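# Move two mugs from dishwasher into narrow cabinet

## Task

Remove both ceramic mugs from the dishwasher and set them standing upright or upside down inside the narrow base cabinet, without letting either drop more than a few centimetres or take a hard knock (a broken mug fails); afterwards close every open thing in the kitchen fully, with the dishwasher door latched; never let the dishwasher's lower rack slam while pulling or pushing it; and keep the robot from tipping over or being left leaning.

## Robot and tools

Robot: TidyBot++, a wheeled base 0.54 m long, 0.50 m wide and 0.38 m tall on four driven casters, carrying one seven-joint arm with a two-finger gripper. The shoulder sits 0.12 m ahead of the base centre at 0.68 m height. Arm segments: upper arm 0.42 m, forearm 0.31 m, wrist to hand point 0.31 m. Cameras: base_camera (644x364 pinhole) and wrist_camera (644x476 fisheye, looking along the hand). Loose objects may occasionally be nudged by something else.

Frames (metres): base frame has its origin on the floor below the base centre, x ahead, y to the left, z up. The odometry frame equals the base frame as it was when the scene began. base_odometry gives x, y and heading in radians (left positive, -3.142 to 3.142); it only counts wheel rotation, so slip looks like motion. base_tilt is in degrees, forward and right positive.

Tool move: performs one action and returns state plus images. An action may contain base, joints, target and optional speeds; motions start together.
- base: an object of relative offsets from where the base last measured itself, along its own axes at command start. translate_m (metres, forward positive, -2 to 2), strafe_m (metres, left positive, -2 to 2), rotate_rad (radians, counter-clockwise from above positive, -6.3 to 6.3).
- joints: an object of absolute joint targets by name, radians except gripper. joint_1_rad any angle (positive is clockwise from above, opposite to heading); joint_2_rad -2.249 to 2.249 (0 = upper arm vertical, positive leans forward); joint_3_rad any angle; joint_4_rad -2.579 to 2.579 (elbow, 0 straight, negative bends forward when joint_3_rad is 3.14); joint_5_rad any angle; joint_6_rad -2.099 to 2.099 (wrist); joint_7_rad any angle (hand down: positive counter-clockwise; at 1.57 fingers open left-right); gripper_pos 0 (open, gap about 85 mm) to 1 (closed, squeezing 100-150 N per finger). Unlimited joints go the short way; turn far in steps under half a turn. Done tolerances: ±0.039 for joints 1-4, ±0.095 for 5-7, ±0.03 gripper.
- target: one list of seven numbers [x, y, z, qw, qx, qy, qz], an absolute hand pose in the base frame, metres then quaternion, matching the hand_pose line. The hand point is between the finger pads; its z axis runs out along the fingers, y is the closing direction. With target, joints may carry only gripper_pos.
- speeds: caps for this action only: translate_m and strafe_m 0.05-0.5 m/s (give one value if both are used), rotate_rad 0.1-1.57 rad/s.
- cameras: list from base_camera, wrist_camera, all; omitted means all, [] none.
- blocking: true/omitted returns after everything settles; false returns in about half a second while motion continues (check with wait(0), line "earlier move"). A new move replaces only the parts it names.
Unknown keys make a call invalid; out-of-range values get it refused, and a refusal or an uncommanded stop cancels your later move/wait/finished_scene calls in that reply.

Tool wait: seconds 0 to 10, plus cameras; commands nothing and returns state and images, ending early once motions settle.
Tool stop: brakes all running motions, which then report "stopped" and hold (they may keep pressing on contacts).
Tool zoom_image: camera plus region [x0, y0, x1, y1] in pixels of that camera's most recent image, at most 504x504.
Tool finished_scene: scene = current scene number; irreversible, and the goal must hold without the robot afterwards.

Result lines: move is "done" or the worst status. base_status, joint_status, hand_status give per-motion outcomes: done, moving, off_target (rested away from target, may still push), contact_stop, time_out (target dropped, holds), not_followed (safety check withheld the arm; "joint command not followed" or "pose unreachable", with "cause:" for self-collision), torque_fault, limit_stop_at_motor_heat. Base "done" only means the wheels turned enough; a blocked base may report done while short. hand_target is where the joint targets would place the hand; hand_pose is measured and can be 1-2 cm off. motor_effort is percent of maximum per motor, sign toward higher joint values, peak in brackets. on_its_own lists uncommanded behaviour. "ARM HIT" flags hard contact with the base or the arm itself. MOTOR HOT appears at 60 °C; at 75 °C an OVER-TEMPERATURE FAULT lets the arm sag until it cools; resend targets afterward.

Arm behaviour: for a target the solver chooses joints near the folded pose, so the elbow may swing and the path may curve or overshoot. Poses low, close and pointing forward in front of the base go badly and can hit the base. Unreachable targets wander then time_out. After done, fix position by adding (wanted - hand_pose) to the last target's xyz. To hold still, resend hand_target, not hand_pose. The arm ignores obstacles and keeps pushing; held loads make it sag, so correct from readings and never command a loaded joint to its current reading. Hand-down reach tops out near 0.94 m height, less when extended. Closed fingertips reach about 20 mm past the hand point.

Safety: lower mugs onto surfaces gently (hand_pose stops dropping on contact); avoid squeezing an object that still rests on something, fast swings, or yanking. Move the dishwasher rack slowly with low speeds. Do not drive or turn while the arm is caught above about 0.6 m; horizontal pushes with a raised hand or reaching far from folded can tip the robot; retract or back off to recover. A torque sensor hitting its limit (104.5 N m joints 1-4, 51.3 N m joints 5-7) freezes the arm for 10 s. Simulation time advances while you think.

Each tool is called after "Call:" as name(argument=value, ...) on one line, values as JSON.

## Session

Call:
move()

Scene clock: 0.00 s.
base_odometry: x=+0.000 y=+0.000 heading=+0.000
base_tilt: forward=+0.2 right=-0.2
base_status: not commanded
joint_positions: joint_1_rad=-0.043 joint_2_rad=-0.366 joint_3_rad=+3.187 joint_4_rad=-2.556 joint_5_rad=-0.013 joint_6_rad=-0.890 joint_7_rad=+1.561 gripper_pos=+0.000
joint_status: not commanded
motor_effort: joint_1_rad=+0 joint_2_rad=+1 joint_3_rad=+1 joint_4_rad=+15 joint_5_rad=-1 joint_6_rad=+1 joint_7_rad=+0
hand_pose: x=+0.2440 y=+0.0061 z=+0.5817 quat_wxyz=(-0.013, +0.999, -0.009, +0.030) (m; base frame)
hand_target: x=+0.2441 y=+0.0061 z=+0.5818 quat_wxyz=(-0.013, +0.999, -0.009, +0.030) (m; base frame)
hand_status: not commanded
pictures: base_camera, wrist_camera

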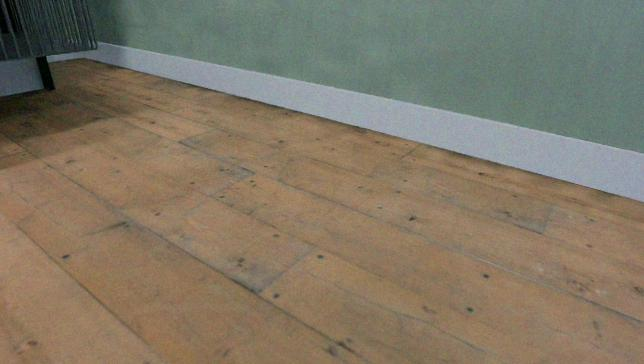

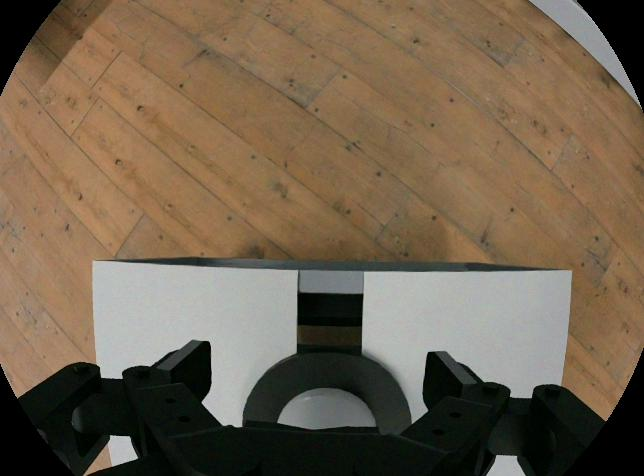

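Call:
move(base={"rotate_rad": 0.6})

Call:
move(base={"rotate_rad": 0.7}, cameras=["base_camera"])

Call:
move(base={"rotate_rad": 0.7}, cameras=["base_camera"])

Call:
move(base={"rotate_rad": 0.7}, cameras=["base_camera"])

Scene clock: 3.10 s.
move: done
base_odometry: x=+0.000 y=+0.000 heading=+0.600
base_tilt: forward=+0.2 right=-0.2
base_status: done
joint_positions: joint_1_rad=-0.043 joint_2_rad=-0.366 joint_3_rad=+3.187 joint_4_rad=-2.556 joint_5_rad=-0.013 joint_6_rad=-0.890 joint_7_rad=+1.561 gripper_pos=+0.000
joint_status: not commanded
motor_effort: joint_1_rad=+0(1) joint_2_rad=+0(1) joint_3_rad=+0(1) joint_4_rad=+14(15) joint_5_rad=-1(1) joint_6_rad=+1(1) joint_7_rad=+0(1)
hand_pose: x=+0.2440 y=+0.0061 z=+0.5817 quat_wxyz=(-0.013, +0.999, -0.009, +0.030) (m; base frame)
hand_target: x=+0.2441 y=+0.0061 z=+0.5818 quat_wxyz=(-0.013, +0.999, -0.009, +0.030) (m; base frame)
hand_status: not commanded
pictures: base_camera, wrist_camera

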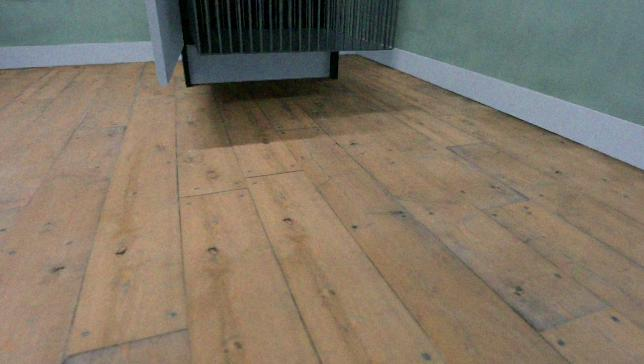

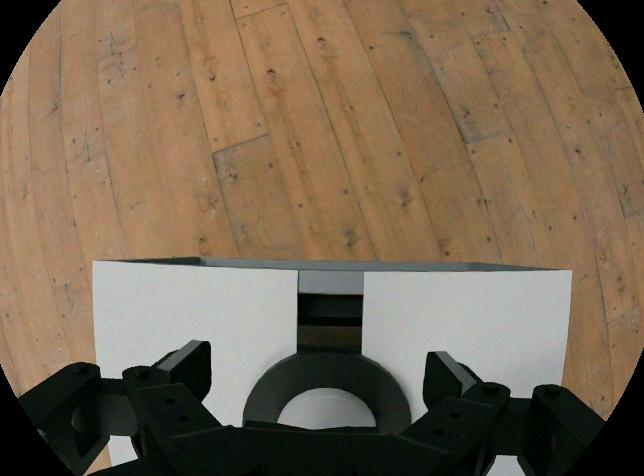

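Scene clock: 4.73 s.
move: done
base_odometry: x=+0.000 y=+0.000 heading=+1.300
base_tilt: forward=+0.2 right=-0.2
base_status: done
joint_positions: joint_1_rad=-0.043 joint_2_rad=-0.366 joint_3_rad=+3.187 joint_4_rad=-2.556 joint_5_rad=-0.013 joint_6_rad=-0.890 joint_7_rad=+1.561 gripper_pos=+0.000
joint_status: not commanded
motor_effort: joint_1_rad=+0(1) joint_2_rad=+0(1) joint_3_rad=+1(1) joint_4_rad=+14(15) joint_5_rad=-1(1) joint_6_rad=+1(1) joint_7_rad=+0(1)
hand_pose: x=+0.2440 y=+0.0061 z=+0.5817 quat_wxyz=(-0.013, +0.999, -0.009, +0.030) (m; base frame)
hand_target: x=+0.2441 y=+0.0061 z=+0.5818 quat_wxyz=(-0.013, +0.999, -0.009, +0.030) (m; base frame)
hand_status: not commanded
pictures: base_camera

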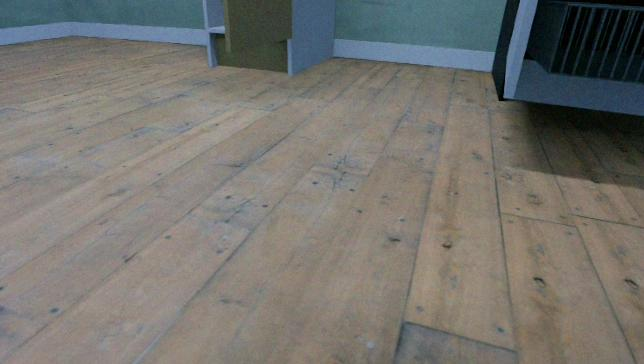

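Scene clock: 6.37 s.
move: done
base_odometry: x=+0.000 y=+0.000 heading=+1.999
base_tilt: forward=+0.2 right=-0.2
base_status: done
joint_positions: joint_1_rad=-0.043 joint_2_rad=-0.366 joint_3_rad=+3.187 joint_4_rad=-2.556 joint_5_rad=-0.013 joint_6_rad=-0.890 joint_7_rad=+1.561 gripper_pos=+0.000
joint_status: not commanded
motor_effort: joint_1_rad=+0(1) joint_2_rad=+1(1) joint_3_rad=+0(1) joint_4_rad=+14(15) joint_5_rad=-1(1) joint_6_rad=+1(1) joint_7_rad=+0(1)
hand_pose: x=+0.2440 y=+0.0061 z=+0.5817 quat_wxyz=(-0.013, +0.999, -0.009, +0.030) (m; base frame)
hand_target: x=+0.2441 y=+0.0061 z=+0.5818 quat_wxyz=(-0.013, +0.999, -0.009, +0.030) (m; base frame)
hand_status: not commanded
pictures: base_camera

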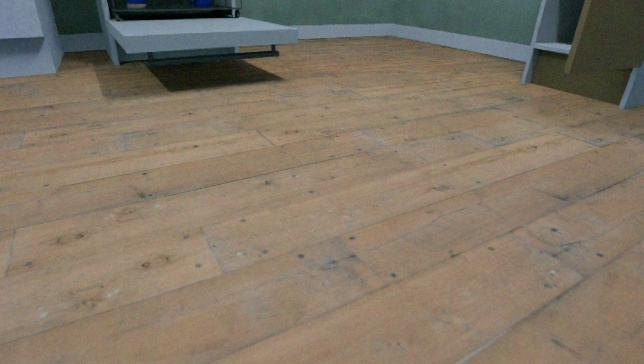

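Scene clock: 8.00 s.
move: done
base_odometry: x=+0.000 y=+0.000 heading=+2.699
base_tilt: forward=+0.2 right=-0.2
base_status: done
joint_positions: joint_1_rad=-0.043 joint_2_rad=-0.366 joint_3_rad=+3.187 joint_4_rad=-2.556 joint_5_rad=-0.013 joint_6_rad=-0.890 joint_7_rad=+1.561 gripper_pos=+0.000
joint_status: not commanded
motor_effort: joint_1_rad=+0(1) joint_2_rad=+1(1) joint_3_rad=+0(1) joint_4_rad=+14(15) joint_5_rad=-1(1) joint_6_rad=+1(1) joint_7_rad=+0(1)
hand_pose: x=+0.2440 y=+0.0061 z=+0.5817 quat_wxyz=(-0.013, +0.999, -0.009, +0.030) (m; base frame)
hand_target: x=+0.2441 y=+0.0061 z=+0.5818 quat_wxyz=(-0.013, +0.999, -0.009, +0.030) (m; base frame)
hand_status: not commanded
pictures: base_camera

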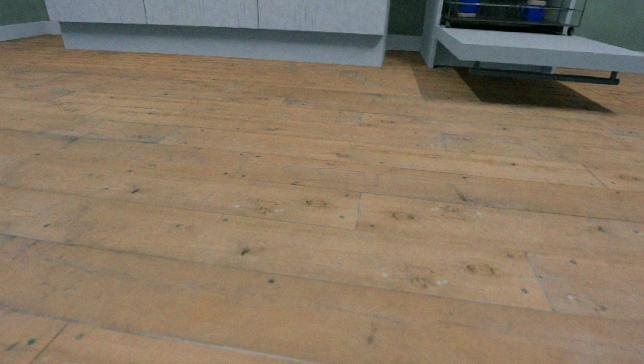

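Call:
move(base={"rotate_rad": 0.7}, cameras=["base_camera"])

Call:
move(base={"rotate_rad": 0.7}, cameras=["base_camera"])

Call:
move(base={"rotate_rad": 0.7}, cameras=["base_camera"])

Call:
move(base={"rotate_rad": 0.7}, cameras=["base_camera"])

Scene clock: 10.57 s.
move: done
base_odometry: x=+0.000 y=+0.000 heading=-2.884
base_tilt: forward=+0.2 right=-0.2
base_status: done
joint_positions: joint_1_rad=-0.043 joint_2_rad=-0.366 joint_3_rad=+3.187 joint_4_rad=-2.556 joint_5_rad=-0.013 joint_6_rad=-0.890 joint_7_rad=+1.561 gripper_pos=+0.000
joint_status: not commanded
motor_effort: joint_1_rad=+0(1) joint_2_rad=+1(1) joint_3_rad=+0(1) joint_4_rad=+14(15) joint_5_rad=-1(1) joint_6_rad=+1(1) joint_7_rad=+0(1)
hand_pose: x=+0.2440 y=+0.0061 z=+0.5817 quat_wxyz=(-0.013, +0.999, -0.009, +0.030) (m; base frame)
hand_target: x=+0.2441 y=+0.0061 z=+0.5818 quat_wxyz=(-0.013, +0.999, -0.009, +0.030) (m; base frame)
hand_status: not commanded
pictures: base_camera

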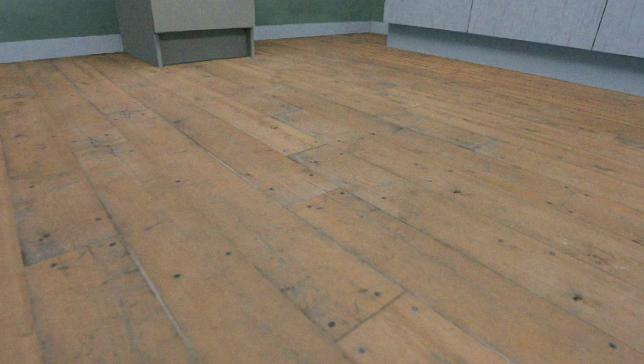

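Scene clock: 12.20 s.
move: done
base_odometry: x=+0.000 y=+0.000 heading=-2.184
base_tilt: forward=+0.2 right=-0.2
base_status: done
joint_positions: joint_1_rad=-0.043 joint_2_rad=-0.366 joint_3_rad=+3.187 joint_4_rad=-2.556 joint_5_rad=-0.013 joint_6_rad=-0.890 joint_7_rad=+1.561 gripper_pos=+0.000
joint_status: not commanded
motor_effort: joint_1_rad=-1(1) joint_2_rad=+0(1) joint_3_rad=+0(1) joint_4_rad=+14(15) joint_5_rad=-1(1) joint_6_rad=+1(1) joint_7_rad=+0(1)
hand_pose: x=+0.2440 y=+0.0061 z=+0.5817 quat_wxyz=(-0.013, +0.999, -0.009, +0.030) (m; base frame)
hand_target: x=+0.2441 y=+0.0061 z=+0.5818 quat_wxyz=(-0.013, +0.999, -0.009, +0.030) (m; base frame)
hand_status: not commanded
pictures: base_camera

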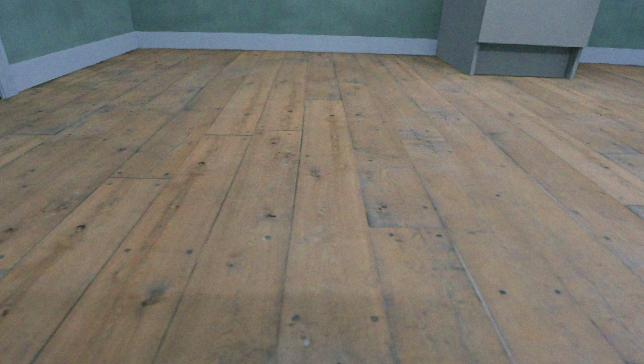

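Scene clock: 13.83 s.
move: done
base_odometry: x=+0.000 y=+0.000 heading=-1.484
base_tilt: forward=+0.2 right=-0.2
base_status: done
joint_positions: joint_1_rad=-0.043 joint_2_rad=-0.366 joint_3_rad=+3.187 joint_4_rad=-2.556 joint_5_rad=-0.013 joint_6_rad=-0.890 joint_7_rad=+1.561 gripper_pos=+0.000
joint_status: not commanded
motor_effort: joint_1_rad=+0(1) joint_2_rad=+0(1) joint_3_rad=+0(1) joint_4_rad=+14(15) joint_5_rad=-1(1) joint_6_rad=+1(1) joint_7_rad=+0(1)
hand_pose: x=+0.2440 y=+0.0061 z=+0.5817 quat_wxyz=(-0.013, +0.999, -0.009, +0.030) (m; base frame)
hand_target: x=+0.2441 y=+0.0061 z=+0.5818 quat_wxyz=(-0.013, +0.999, -0.009, +0.030) (m; base frame)
hand_status: not commanded
pictures: base_camera

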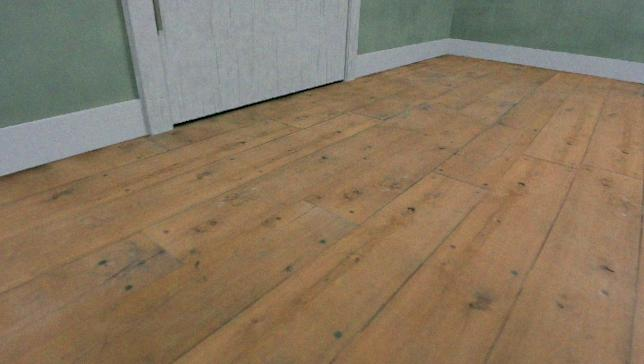

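Scene clock: 15.47 s.
move: done
base_odometry: x=+0.000 y=+0.000 heading=-0.785
base_tilt: forward=+0.2 right=-0.2
base_status: done
joint_positions: joint_1_rad=-0.043 joint_2_rad=-0.366 joint_3_rad=+3.187 joint_4_rad=-2.556 joint_5_rad=-0.013 joint_6_rad=-0.890 joint_7_rad=+1.561 gripper_pos=+0.000
joint_status: not commanded
motor_effort: joint_1_rad=+0(1) joint_2_rad=+1(1) joint_3_rad=+0(1) joint_4_rad=+14(15) joint_5_rad=-1(1) joint_6_rad=+1(1) joint_7_rad=+0(1)
hand_pose: x=+0.2440 y=+0.0061 z=+0.5817 quat_wxyz=(-0.013, +0.999, -0.009, +0.030) (m; base frame)
hand_target: x=+0.2441 y=+0.0061 z=+0.5818 quat_wxyz=(-0.013, +0.999, -0.009, +0.030) (m; base frame)
hand_status: not commanded
pictures: base_camera

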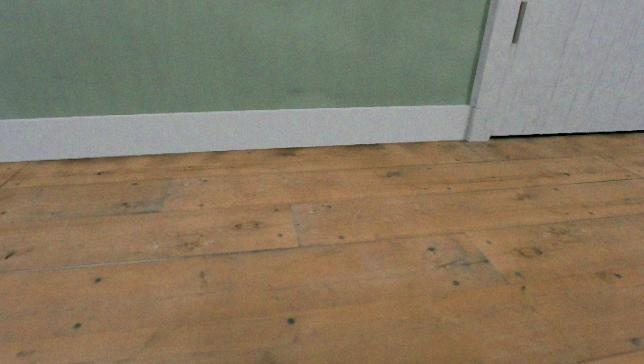

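Call:
move(base={"rotate_rad": 1.5}, cameras=["base_camera"])

Call:
zoom_image(camera="base_camera", region=[100, 0, 500, 150])

Call:
move(base={"rotate_rad": 0.8}, cameras=["base_camera"])

Call:
zoom_image(camera="base_camera", region=[200, 0, 500, 100])

Call:
move(base={"rotate_rad": 0.8}, cameras=["base_camera"])

Call:
zoom_image(camera="base_camera", region=[0, 0, 500, 150])

Scene clock: 19.93 s.
move: done
base_odometry: x=+0.000 y=+0.000 heading=+0.715
base_tilt: forward=+0.2 right=-0.2
base_status: done
joint_positions: joint_1_rad=-0.043 joint_2_rad=-0.366 joint_3_rad=+3.187 joint_4_rad=-2.556 joint_5_rad=-0.013 joint_6_rad=-0.890 joint_7_rad=+1.561 gripper_pos=+0.000
joint_status: not commanded
motor_effort: joint_1_rad=+0(1) joint_2_rad=+1(1) joint_3_rad=+0(1) joint_4_rad=+14(15) joint_5_rad=-1(1) joint_6_rad=+1(1) joint_7_rad=+0(1)
hand_pose: x=+0.2440 y=+0.0061 z=+0.5817 quat_wxyz=(-0.013, +0.999, -0.009, +0.030) (m; base frame)
hand_target: x=+0.2441 y=+0.0061 z=+0.5818 quat_wxyz=(-0.013, +0.999, -0.009, +0.030) (m; base frame)
hand_status: not commanded
pictures: base_camera

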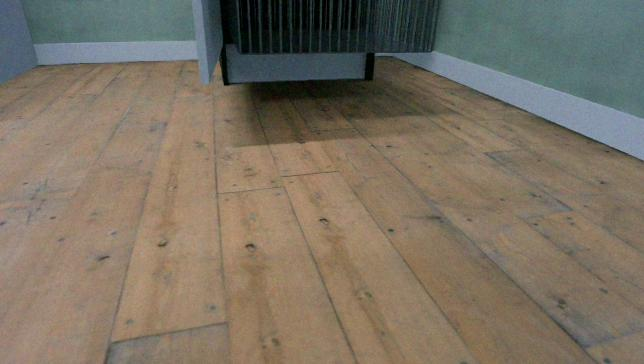

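Scaled by 1.260.

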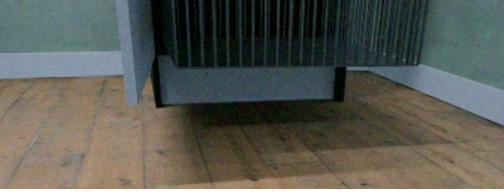

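Scene clock: 21.67 s.
move: done
base_odometry: x=+0.000 y=+0.000 heading=+1.515
base_tilt: forward=+0.2 right=-0.2
base_status: done
joint_positions: joint_1_rad=-0.043 joint_2_rad=-0.366 joint_3_rad=+3.187 joint_4_rad=-2.556 joint_5_rad=-0.013 joint_6_rad=-0.890 joint_7_rad=+1.561 gripper_pos=+0.000
joint_status: not commanded
motor_effort: joint_1_rad=+0(1) joint_2_rad=+1(1) joint_3_rad=+0(1) joint_4_rad=+14(15) joint_5_rad=-1(1) joint_6_rad=+1(1) joint_7_rad=-1(1)
hand_pose: x=+0.2440 y=+0.0061 z=+0.5817 quat_wxyz=(-0.013, +0.999, -0.009, +0.030) (m; base frame)
hand_target: x=+0.2441 y=+0.0061 z=+0.5818 quat_wxyz=(-0.013, +0.999, -0.009, +0.030) (m; base frame)
hand_status: not commanded
pictures: base_camera

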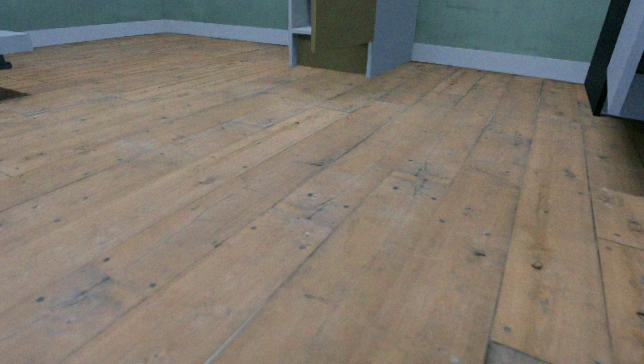

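Scaled by 1.680.

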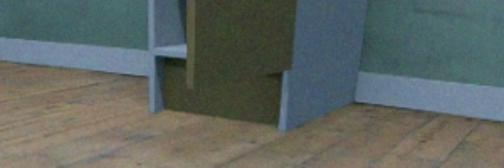

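Scene clock: 23.40 s.
move: done
base_odometry: x=+0.000 y=+0.000 heading=+2.315
base_tilt: forward=+0.2 right=-0.2
base_status: done
joint_positions: joint_1_rad=-0.043 joint_2_rad=-0.366 joint_3_rad=+3.187 joint_4_rad=-2.556 joint_5_rad=-0.013 joint_6_rad=-0.890 joint_7_rad=+1.561 gripper_pos=+0.000
joint_status: not commanded
motor_effort: joint_1_rad=+0(1) joint_2_rad=+0(1) joint_3_rad=+0(1) joint_4_rad=+14(15) joint_5_rad=-1(1) joint_6_rad=+1(1) joint_7_rad=+0(1)
hand_pose: x=+0.2440 y=+0.0061 z=+0.5817 quat_wxyz=(-0.013, +0.999, -0.009, +0.030) (m; base frame)
hand_target: x=+0.2441 y=+0.0061 z=+0.5818 quat_wxyz=(-0.013, +0.999, -0.009, +0.030) (m; base frame)
hand_status: not commanded
pictures: base_camera

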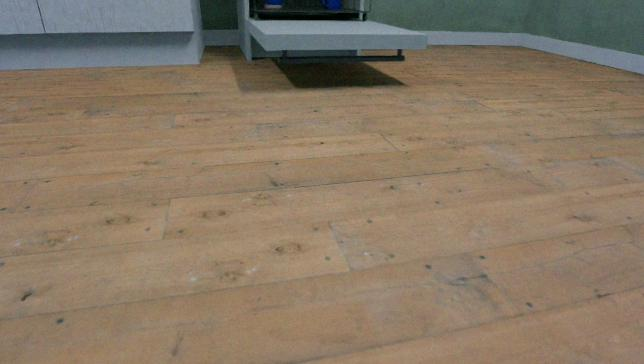

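Scaled by 1.008.

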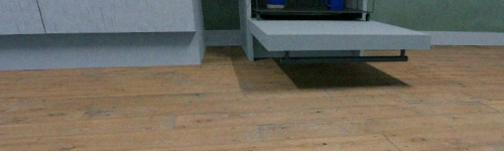

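Call:
move(joints={"joint_1_rad":0,"joint_2_rad":-0.366,"joint_3_rad":3.1416,"joint_4_rad":-1.9,"joint_5_rad":0,"joint_6_rad":-0.3,"joint_7_rad":1.57})

Call:
move(base={"rotate_rad": -0.9})

Call:
move(base={"rotate_rad": -0.8})

Scene clock: 29.77 s.
move: done
base_odometry: x=+0.000 y=+0.000 heading=+2.315
base_tilt: forward=+0.2 right=-0.2
base_status: not commanded
joint_positions: joint_1_rad=-0.026 joint_2_rad=-0.366 joint_3_rad=+3.166 joint_4_rad=-1.915 joint_5_rad=-0.013 joint_6_rad=-0.335 joint_7_rad=+1.561 gripper_pos=+0.000
joint_status: all done
motor_effort: joint_1_rad=+0(1) joint_2_rad=-7(7) joint_3_rad=+0(1) joint_4_rad=+22(23) joint_5_rad=-1(3) joint_6_rad=+9(9) joint_7_rad=-1(1)
hand_pose: x=+0.5792 y=+0.0016 z=+0.9857 quat_wxyz=(-0.013, +0.809, -0.009, +0.588) (m; base frame)
hand_target: x=+0.5831 y=+0.0013 z=+1.0053 quat_wxyz=(+0.000, +0.794, +0.000, +0.608) (m; base frame)
hand_status: not commanded
pictures: base_camera, wrist_camera

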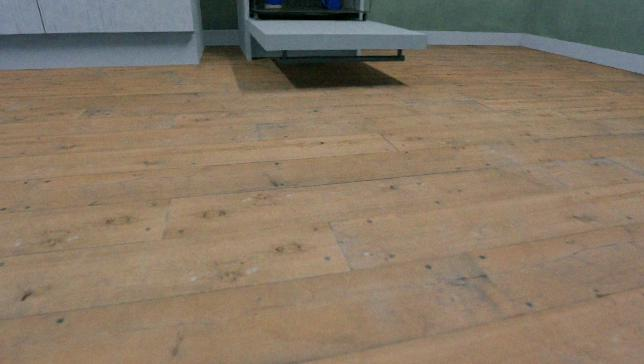

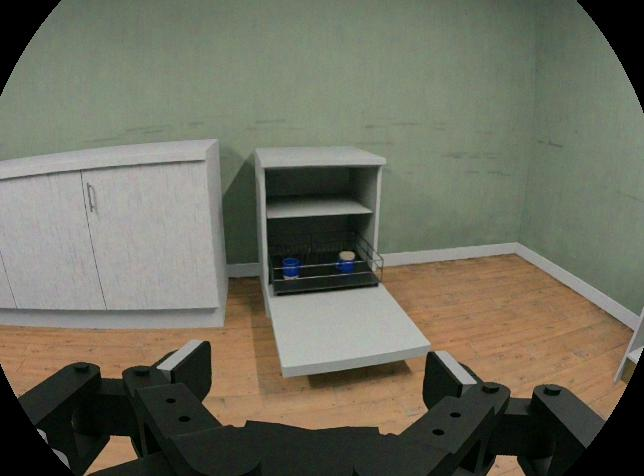

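Scene clock: 31.63 s.
move: done
base_odometry: x=+0.000 y=+0.000 heading=+1.415
base_tilt: forward=+0.2 right=-0.2
base_status: done
joint_positions: joint_1_rad=-0.015 joint_2_rad=-0.366 joint_3_rad=+3.153 joint_4_rad=-1.915 joint_5_rad=-0.013 joint_6_rad=-0.333 joint_7_rad=+1.561 gripper_pos=+0.000
joint_status: not commanded
motor_effort: joint_1_rad=+0(1) joint_2_rad=-8(8) joint_3_rad=+0(2) joint_4_rad=+22(23) joint_5_rad=-1(1) joint_6_rad=+8(9) joint_7_rad=+0(1)
hand_pose: x=+0.5793 y=+0.0031 z=+0.9864 quat_wxyz=(-0.011, +0.808, -0.007, +0.589) (m; base frame)
hand_target: x=+0.5831 y=+0.0013 z=+1.0053 quat_wxyz=(+0.000, +0.794, +0.000, +0.608) (m; base frame)
hand_status: not commanded
pictures: base_camera, wrist_camera

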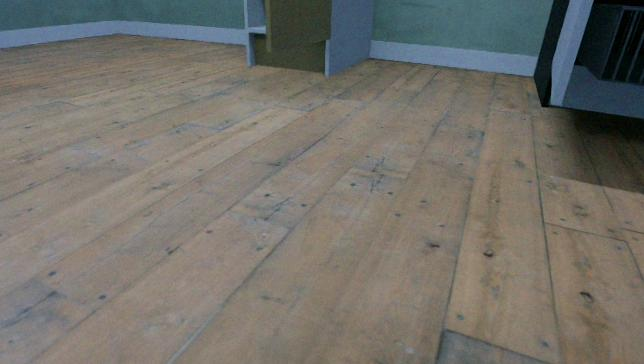

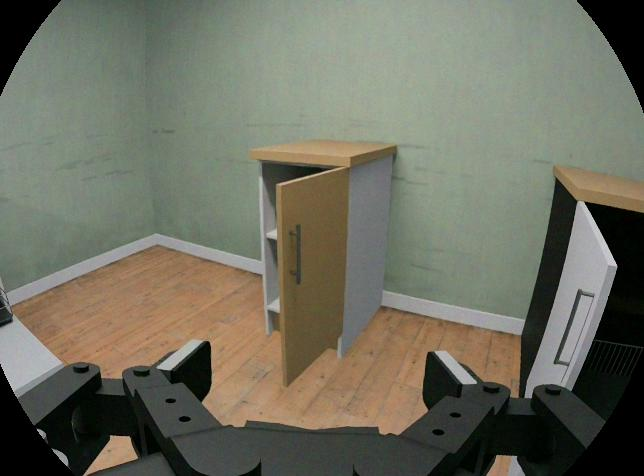

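Scene clock: 33.37 s.
move: done
base_odometry: x=+0.000 y=+0.000 heading=+0.615
base_tilt: forward=+0.3 right=-0.2
base_status: done
joint_positions: joint_1_rad=-0.013 joint_2_rad=-0.366 joint_3_rad=+3.152 joint_4_rad=-1.915 joint_5_rad=-0.013 joint_6_rad=-0.332 joint_7_rad=+1.561 gripper_pos=+0.000
joint_status: not commanded
motor_effort: joint_1_rad=+0(2) joint_2_rad=-7(8) joint_3_rad=+0(2) joint_4_rad=+23(23) joint_5_rad=-1(1) joint_6_rad=+8(9) joint_7_rad=+0(1)
hand_pose: x=+0.5793 y=+0.0029 z=+0.9865 quat_wxyz=(-0.011, +0.808, -0.008, +0.589) (m; base frame)
hand_target: x=+0.5831 y=+0.0013 z=+1.0053 quat_wxyz=(+0.000, +0.794, +0.000, +0.608) (m; base frame)
hand_status: not commanded
pictures: base_camera, wrist_camera

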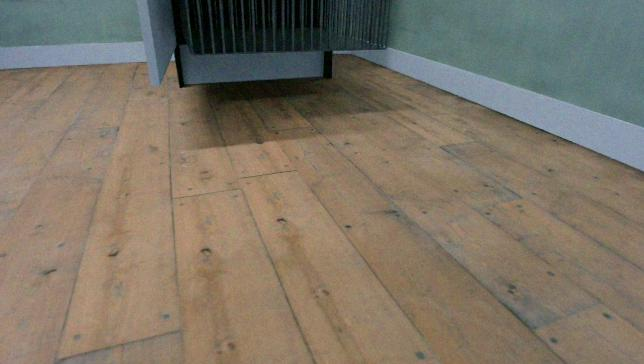

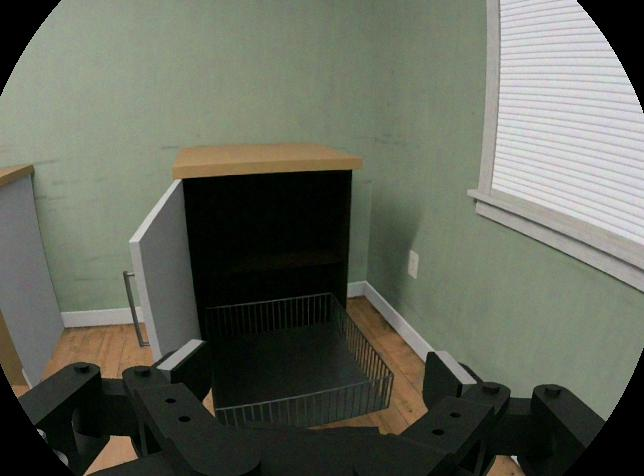

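Call:
move(base={"rotate_rad": 2.3}, cameras=["wrist_camera"])

Call:
zoom_image(camera="wrist_camera", region=[0, 100, 500, 400])

Call:
move(base={"rotate_rad": 0.8}, cameras=["wrist_camera"])

Call:
move(base={"rotate_rad": 0.8}, cameras=["wrist_camera"])

Call:
move(base={"rotate_rad": 0.8}, cameras=["wrist_camera"])

Call:
move(base={"rotate_rad": 0.8}, cameras=["wrist_camera"])

Scene clock: 38.60 s.
move: done
base_odometry: x=+0.000 y=+0.000 heading=+2.915
base_tilt: forward=+0.2 right=-0.2
base_status: done
joint_positions: joint_1_rad=-0.011 joint_2_rad=-0.366 joint_3_rad=+3.151 joint_4_rad=-1.915 joint_5_rad=-0.013 joint_6_rad=-0.331 joint_7_rad=+1.561 gripper_pos=+0.000
joint_status: not commanded
motor_effort: joint_1_rad=+0(2) joint_2_rad=-7(9) joint_3_rad=+0(2) joint_4_rad=+23(23) joint_5_rad=-1(1) joint_6_rad=+9(9) joint_7_rad=-1(1)
hand_pose: x=+0.5794 y=+0.0027 z=+0.9868 quat_wxyz=(-0.010, +0.808, -0.008, +0.590) (m; base frame)
hand_target: x=+0.5831 y=+0.0013 z=+1.0053 quat_wxyz=(+0.000, +0.794, +0.000, +0.608) (m; base frame)
hand_status: not commanded
pictures: wrist_camera

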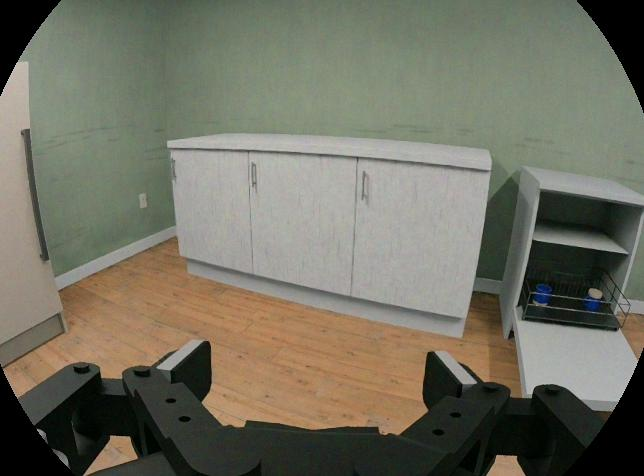

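Scaled by 1.008.

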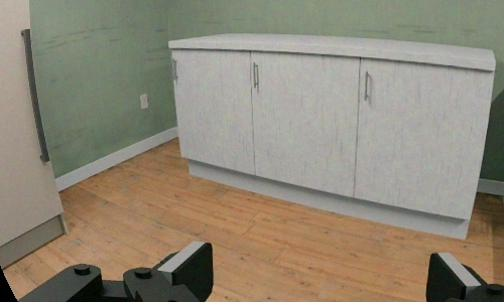

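Scene clock: 40.33 s.
move: done
base_odometry: x=+0.000 y=+0.000 heading=-2.568
base_tilt: forward=+0.2 right=-0.2
base_status: done
joint_positions: joint_1_rad=-0.011 joint_2_rad=-0.366 joint_3_rad=+3.148 joint_4_rad=-1.915 joint_5_rad=-0.013 joint_6_rad=-0.331 joint_7_rad=+1.561 gripper_pos=+0.000
joint_status: not commanded
motor_effort: joint_1_rad=+0(2) joint_2_rad=-7(8) joint_3_rad=+0(2) joint_4_rad=+23(23) joint_5_rad=-1(1) joint_6_rad=+8(9) joint_7_rad=+0(1)
hand_pose: x=+0.5794 y=+0.0041 z=+0.9869 quat_wxyz=(-0.011, +0.808, -0.006, +0.590) (m; base frame)
hand_target: x=+0.5831 y=+0.0013 z=+1.0053 quat_wxyz=(+0.000, +0.794, +0.000, +0.608) (m; base frame)
hand_status: not commanded
pictures: wrist_camera

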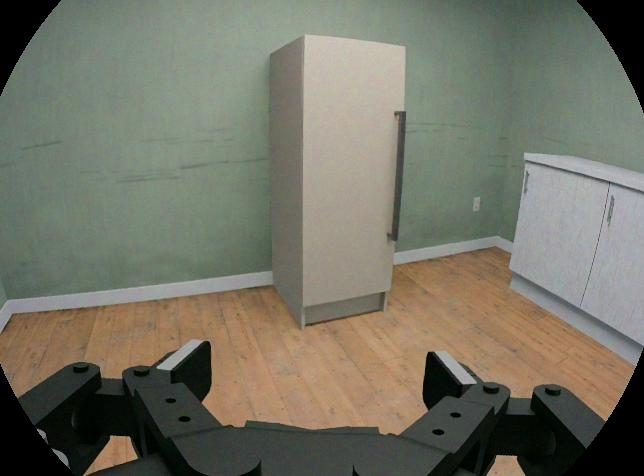

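Scene clock: 42.07 s.
move: done
base_odometry: x=+0.000 y=+0.000 heading=-1.768
base_tilt: forward=+0.3 right=-0.2
base_status: done
joint_positions: joint_1_rad=-0.011 joint_2_rad=-0.366 joint_3_rad=+3.146 joint_4_rad=-1.915 joint_5_rad=-0.013 joint_6_rad=-0.331 joint_7_rad=+1.561 gripper_pos=+0.000
joint_status: not commanded
motor_effort: joint_1_rad=+0(2) joint_2_rad=-7(8) joint_3_rad=+0(2) joint_4_rad=+23(23) joint_5_rad=-1(1) joint_6_rad=+8(9) joint_7_rad=-1(1)
hand_pose: x=+0.5793 y=+0.0050 z=+0.9868 quat_wxyz=(-0.011, +0.808, -0.006, +0.590) (m; base frame)
hand_target: x=+0.5831 y=+0.0013 z=+1.0053 quat_wxyz=(+0.000, +0.794, +0.000, +0.608) (m; base frame)
hand_status: not commanded
pictures: wrist_camera

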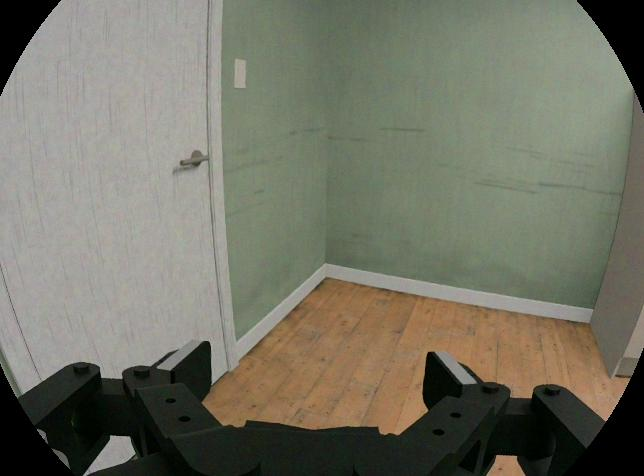

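Scene clock: 43.80 s.
move: done
base_odometry: x=+0.000 y=+0.000 heading=-0.969
base_tilt: forward=+0.3 right=-0.2
base_status: done
joint_positions: joint_1_rad=-0.011 joint_2_rad=-0.366 joint_3_rad=+3.145 joint_4_rad=-1.915 joint_5_rad=-0.013 joint_6_rad=-0.331 joint_7_rad=+1.561 gripper_pos=+0.000
joint_status: not commanded
motor_effort: joint_1_rad=+0(2) joint_2_rad=-7(8) joint_3_rad=+0(2) joint_4_rad=+23(23) joint_5_rad=-1(1) joint_6_rad=+8(9) joint_7_rad=+0(1)
hand_pose: x=+0.5793 y=+0.0055 z=+0.9868 quat_wxyz=(-0.011, +0.808, -0.005, +0.590) (m; base frame)
hand_target: x=+0.5831 y=+0.0013 z=+1.0053 quat_wxyz=(+0.000, +0.794, +0.000, +0.608) (m; base frame)
hand_status: not commanded
pictures: wrist_camera

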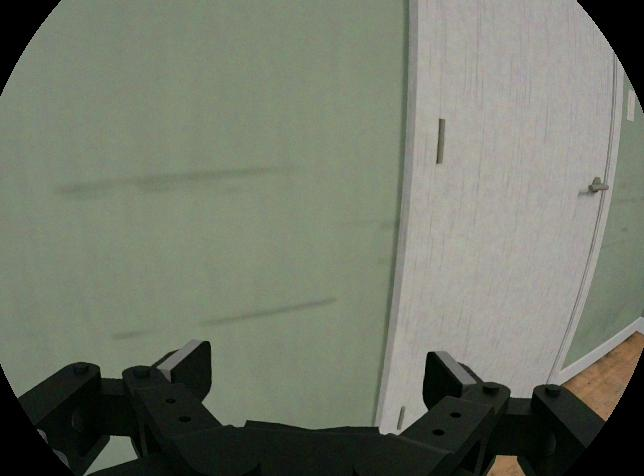

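Scene clock: 45.53 s.
move: done
base_odometry: x=+0.000 y=+0.000 heading=-0.169
base_tilt: forward=+0.3 right=-0.2
base_status: done
joint_positions: joint_1_rad=-0.010 joint_2_rad=-0.366 joint_3_rad=+3.144 joint_4_rad=-1.915 joint_5_rad=-0.013 joint_6_rad=-0.331 joint_7_rad=+1.561 gripper_pos=+0.000
joint_status: not commanded
motor_effort: joint_1_rad=+0(2) joint_2_rad=-7(8) joint_3_rad=+0(3) joint_4_rad=+23(23) joint_5_rad=-1(1) joint_6_rad=+9(9) joint_7_rad=+0(1)
hand_pose: x=+0.5793 y=+0.0059 z=+0.9869 quat_wxyz=(-0.011, +0.808, -0.005, +0.590) (m; base frame)
hand_target: x=+0.5831 y=+0.0013 z=+1.0053 quat_wxyz=(+0.000, +0.794, +0.000, +0.608) (m; base frame)
hand_status: not commanded
pictures: wrist_camera

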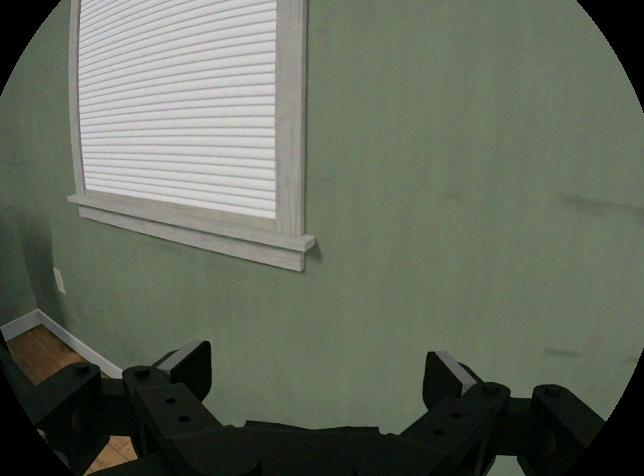

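Call:
move(base={"rotate_rad": 2.63}, cameras=[])

Call:
move(base={"translate_m": 0.85, "strafe_m": -0.35})

Call:
zoom_image(camera="wrist_camera", region=[170, 150, 470, 400])

Scene clock: 64.80 s.
move: done
base_odometry: x=+0.000 y=+0.000 heading=+2.461
base_tilt: forward=+0.2 right=-0.2
base_status: done
joint_positions: joint_1_rad=-0.010 joint_2_rad=-0.366 joint_3_rad=+3.144 joint_4_rad=-1.915 joint_5_rad=-0.013 joint_6_rad=-0.331 joint_7_rad=+1.561 gripper_pos=+0.000
joint_status: not commanded
motor_effort: joint_1_rad=+0(2) joint_2_rad=-7(9) joint_3_rad=+0(2) joint_4_rad=+22(23) joint_5_rad=-1(1) joint_6_rad=+8(9) joint_7_rad=+0(1)
hand_pose: x=+0.5793 y=+0.0059 z=+0.9869 quat_wxyz=(-0.011, +0.807, -0.005, +0.590) (m; base frame)
hand_target: x=+0.5831 y=+0.0013 z=+1.0053 quat_wxyz=(+0.000, +0.794, +0.000, +0.608) (m; base frame)
hand_status: not commanded
pictures: none
No camera images: "cameras" was empty.

Scene clock: 67.80 s.
move: done
base_odometry: x=-0.441 y=+0.807 heading=+2.462
base_tilt: forward=+0.3 right=-0.2
base_status: done
joint_positions: joint_1_rad=-0.010 joint_2_rad=-0.365 joint_3_rad=+3.144 joint_4_rad=-1.915 joint_5_rad=-0.013 joint_6_rad=-0.329 joint_7_rad=+1.561 gripper_pos=+0.000
joint_status: not commanded
motor_effort: joint_1_rad=+0(1) joint_2_rad=-8(10) joint_3_rad=+0(1) joint_4_rad=+23(23) joint_5_rad=-1(1) joint_6_rad=+8(9) joint_7_rad=+0(1)
hand_pose: x=+0.5797 y=+0.0059 z=+0.9872 quat_wxyz=(-0.011, +0.807, -0.005, +0.590) (m; base frame)
hand_target: x=+0.5831 y=+0.0013 z=+1.0053 quat_wxyz=(+0.000, +0.794, +0.000, +0.608) (m; base frame)
hand_status: not commanded
pictures: base_camera, wrist_camera

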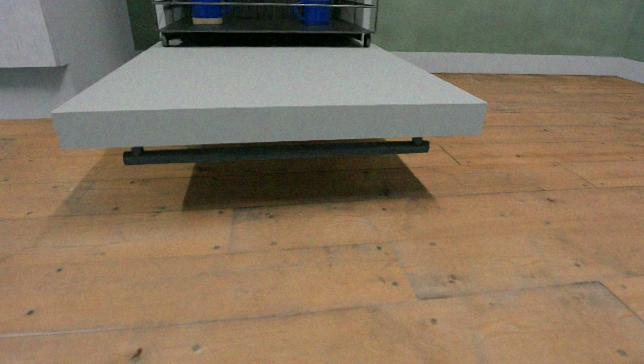

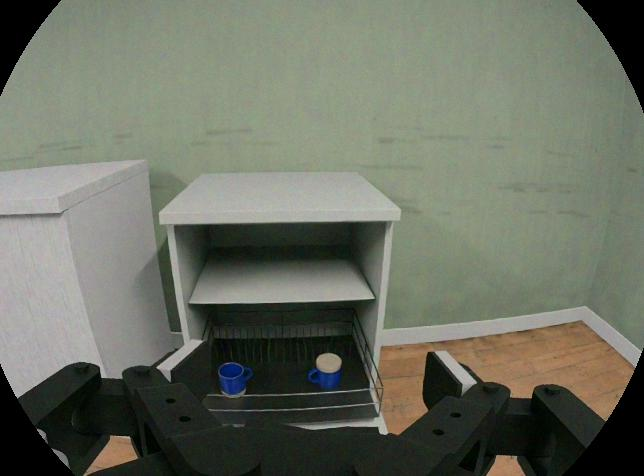

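Scaled by 1.680.

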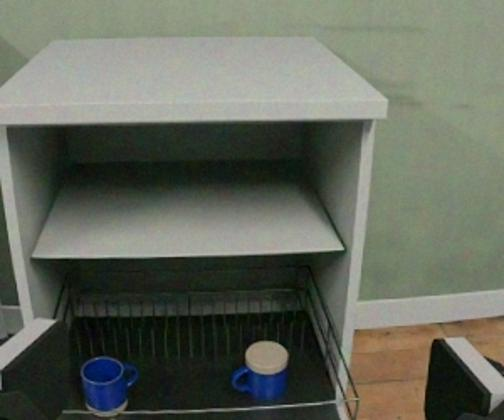

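Call:
move(base={"translate_m": 0.35}, joints={"joint_2_rad":-0.366,"joint_4_rad":-2.2,"joint_6_rad":-0.6})

Call:
zoom_image(camera="wrist_camera", region=[120, 50, 520, 400])

Scene clock: 75.73 s.
move: done
base_odometry: x=-0.713 y=+1.027 heading=+2.461
base_tilt: forward=+0.2 right=-0.2
base_status: done
joint_positions: joint_1_rad=-0.010 joint_2_rad=-0.359 joint_3_rad=+3.144 joint_4_rad=-2.181 joint_5_rad=-0.013 joint_6_rad=-0.561 joint_7_rad=+1.561 gripper_pos=+0.000
joint_status: all done
motor_effort: joint_1_rad=+0(0) joint_2_rad=-6(10) joint_3_rad=+0(1) joint_4_rad=+20(25) joint_5_rad=-1(1) joint_6_rad=+6(9) joint_7_rad=+0(1)
hand_pose: x=+0.4898 y=+0.0062 z=+0.7719 quat_wxyz=(-0.009, +0.929, -0.005, +0.370) (m; base frame)
hand_target: x=+0.4743 y=+0.0013 z=+0.7564 quat_wxyz=(+0.000, +0.938, +0.000, +0.346) (m; base frame)
hand_status: not commanded
pictures: base_camera, wrist_camera

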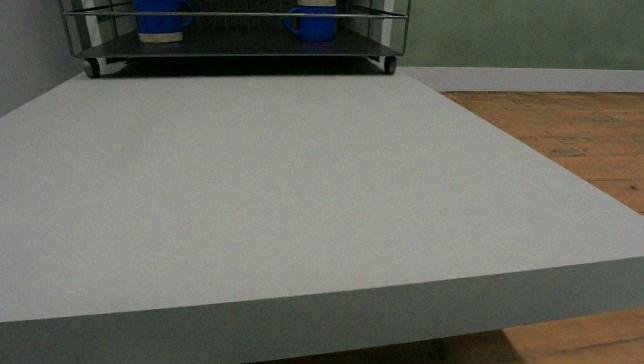

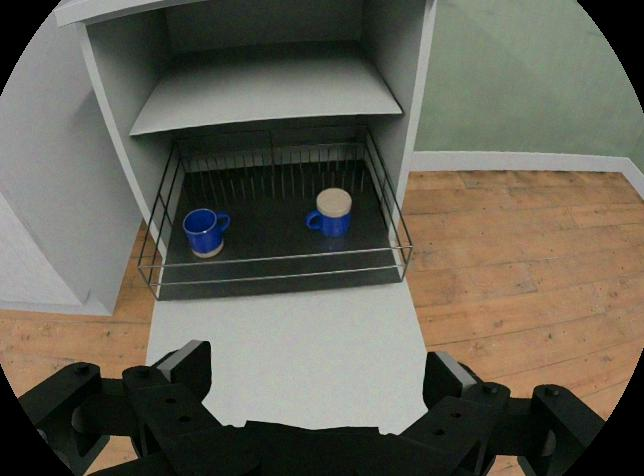

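Scaled by 1.260.

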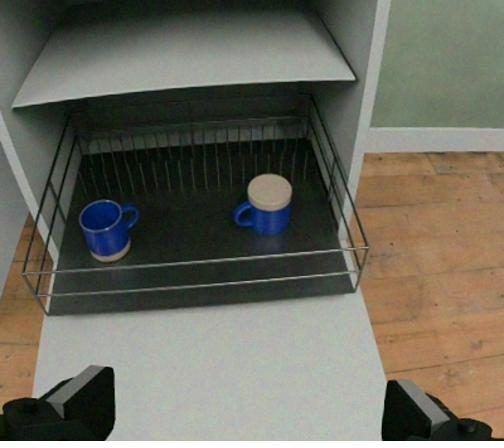

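Call:
move(joints={"joint_1_rad":0.04,"joint_2_rad":0.93,"joint_4_rad":-1.5,"joint_6_rad":0.07})

Call:
zoom_image(camera="wrist_camera", region=[70, 0, 570, 400])

Scene clock: 93.33 s.
move: done
base_odometry: x=-0.713 y=+1.027 heading=+2.461
base_tilt: forward=+0.3 right=-0.2
base_status: not commanded
joint_positions: joint_1_rad=+0.014 joint_2_rad=+0.934 joint_3_rad=+3.144 joint_4_rad=-1.520 joint_5_rad=-0.013 joint_6_rad=+0.033 joint_7_rad=+1.561 gripper_pos=+0.000
joint_status: all done
motor_effort: joint_1_rad=+0(1) joint_2_rad=-43(45) joint_3_rad=-1(1) joint_4_rad=+14(22) joint_5_rad=-1(1) joint_6_rad=+6(7) joint_7_rad=+0(1)
hand_pose: x=+0.8621 y=-0.0109 z=+0.4549 quat_wxyz=(+0.000, +0.936, -0.018, +0.352) (m; base frame)
hand_target: x=+0.8803 y=-0.0291 z=+0.4743 quat_wxyz=(+0.007, +0.924, -0.019, +0.381) (m; base frame)
hand_status: not commanded
pictures: base_camera, wrist_camera

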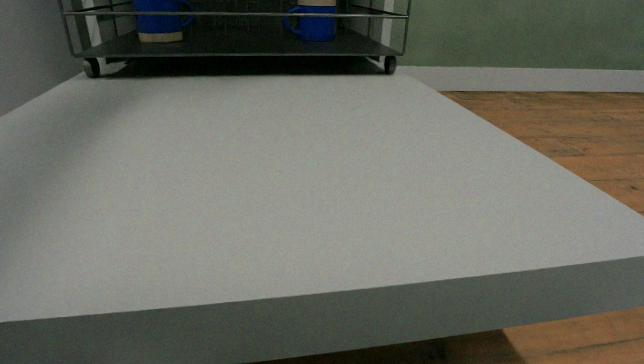

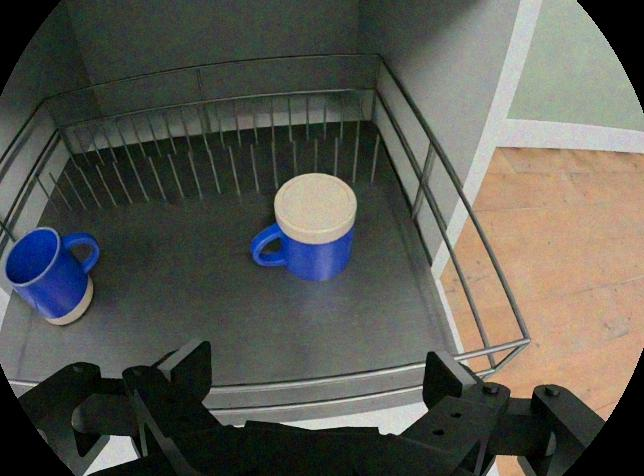

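Scaled by 1.008.

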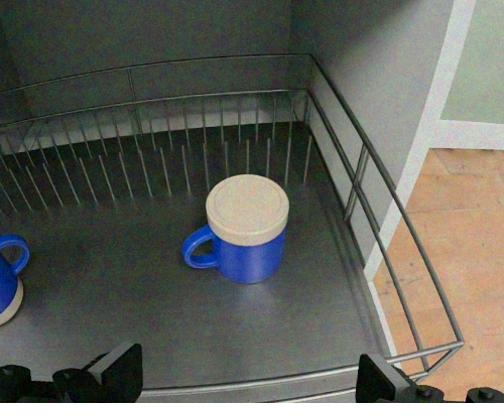

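Call:
move(base={"translate_m": 0.08}, speeds={"translate_m": 0.1})

Scene clock: 104.10 s.
move: time_out
base_odometry: x=-0.774 y=+1.077 heading=+2.463
base_tilt: forward=+0.3 right=-0.2
base_status: translate_m time_out (by the wheels' count: +0.079 of +0.080)
joint_positions: joint_1_rad=+0.024 joint_2_rad=+0.936 joint_3_rad=+3.145 joint_4_rad=-1.512 joint_5_rad=-0.013 joint_6_rad=+0.040 joint_7_rad=+1.561 gripper_pos=+0.000
joint_status: not commanded
motor_effort: joint_1_rad=+0(5) joint_2_rad=-43(45) joint_3_rad=+0(4) joint_4_rad=+15(16) joint_5_rad=-1(1) joint_6_rad=+6(7) joint_7_rad=+0(1)
hand_pose: x=+0.8668 y=-0.0185 z=+0.4579 quat_wxyz=(+0.002, +0.933, -0.022, +0.358) (m; base frame)
hand_target: x=+0.8803 y=-0.0291 z=+0.4743 quat_wxyz=(+0.007, +0.924, -0.019, +0.381) (m; base frame)
hand_status: not commanded
pictures: base_camera, wrist_camera

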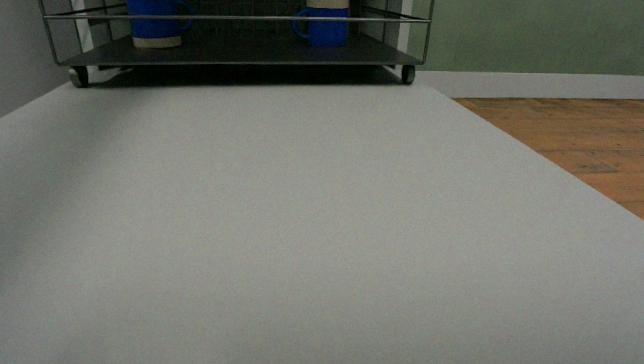

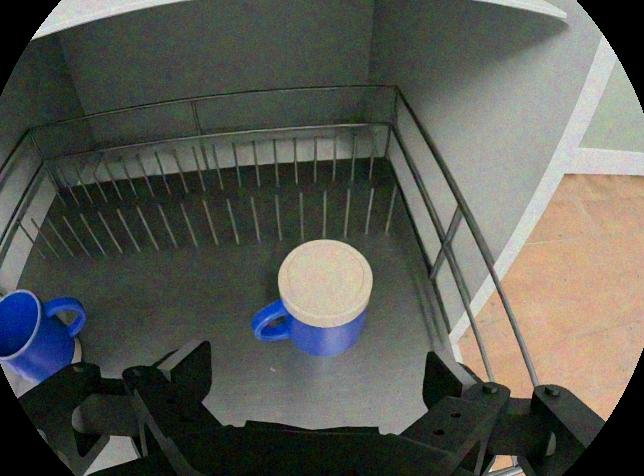

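Call:
move(joints={"joint_1_rad":-0.161,"joint_2_rad":1.08,"joint_4_rad":-1.0,"joint_6_rad":-0.70,"gripper_pos":1})

Scene clock: 141.33 s.
move: done
base_odometry: x=-0.774 y=+1.077 heading=+2.463
base_tilt: forward=+0.3 right=-0.2
base_status: not commanded
joint_positions: joint_1_rad=-0.145 joint_2_rad=+1.079 joint_3_rad=+3.145 joint_4_rad=-1.019 joint_5_rad=-0.013 joint_6_rad=-0.660 joint_7_rad=+1.561 gripper_pos=+0.999
joint_status: all done
motor_effort: joint_1_rad=+0(3) joint_2_rad=-48(49) joint_3_rad=-1(2) joint_4_rad=+18(18) joint_5_rad=-1(1) joint_6_rad=+3(7) joint_7_rad=+0(1)
hand_pose: x=+0.8698 y=+0.1115 z=+0.4339 quat_wxyz=(-0.018, +0.980, +0.061, +0.190) (m; base frame)
hand_target: x=+0.8647 y=+0.1225 z=+0.4357 quat_wxyz=(-0.015, +0.981, +0.079, +0.179) (m; base frame)
hand_status: not commanded
pictures: base_camera, wrist_camera

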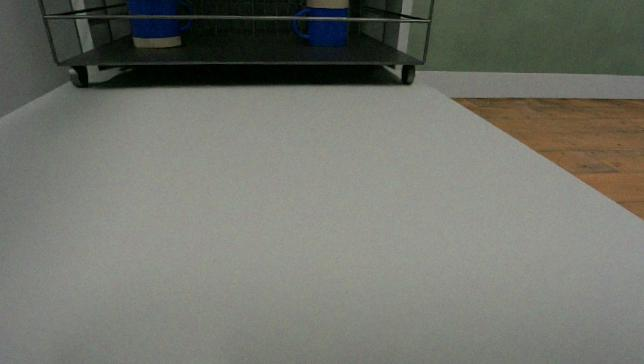

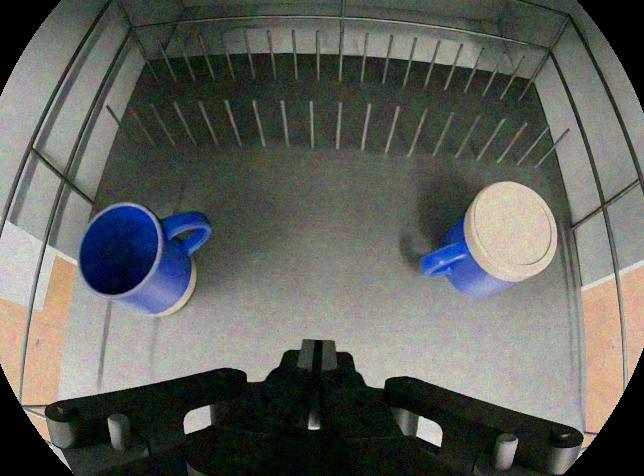

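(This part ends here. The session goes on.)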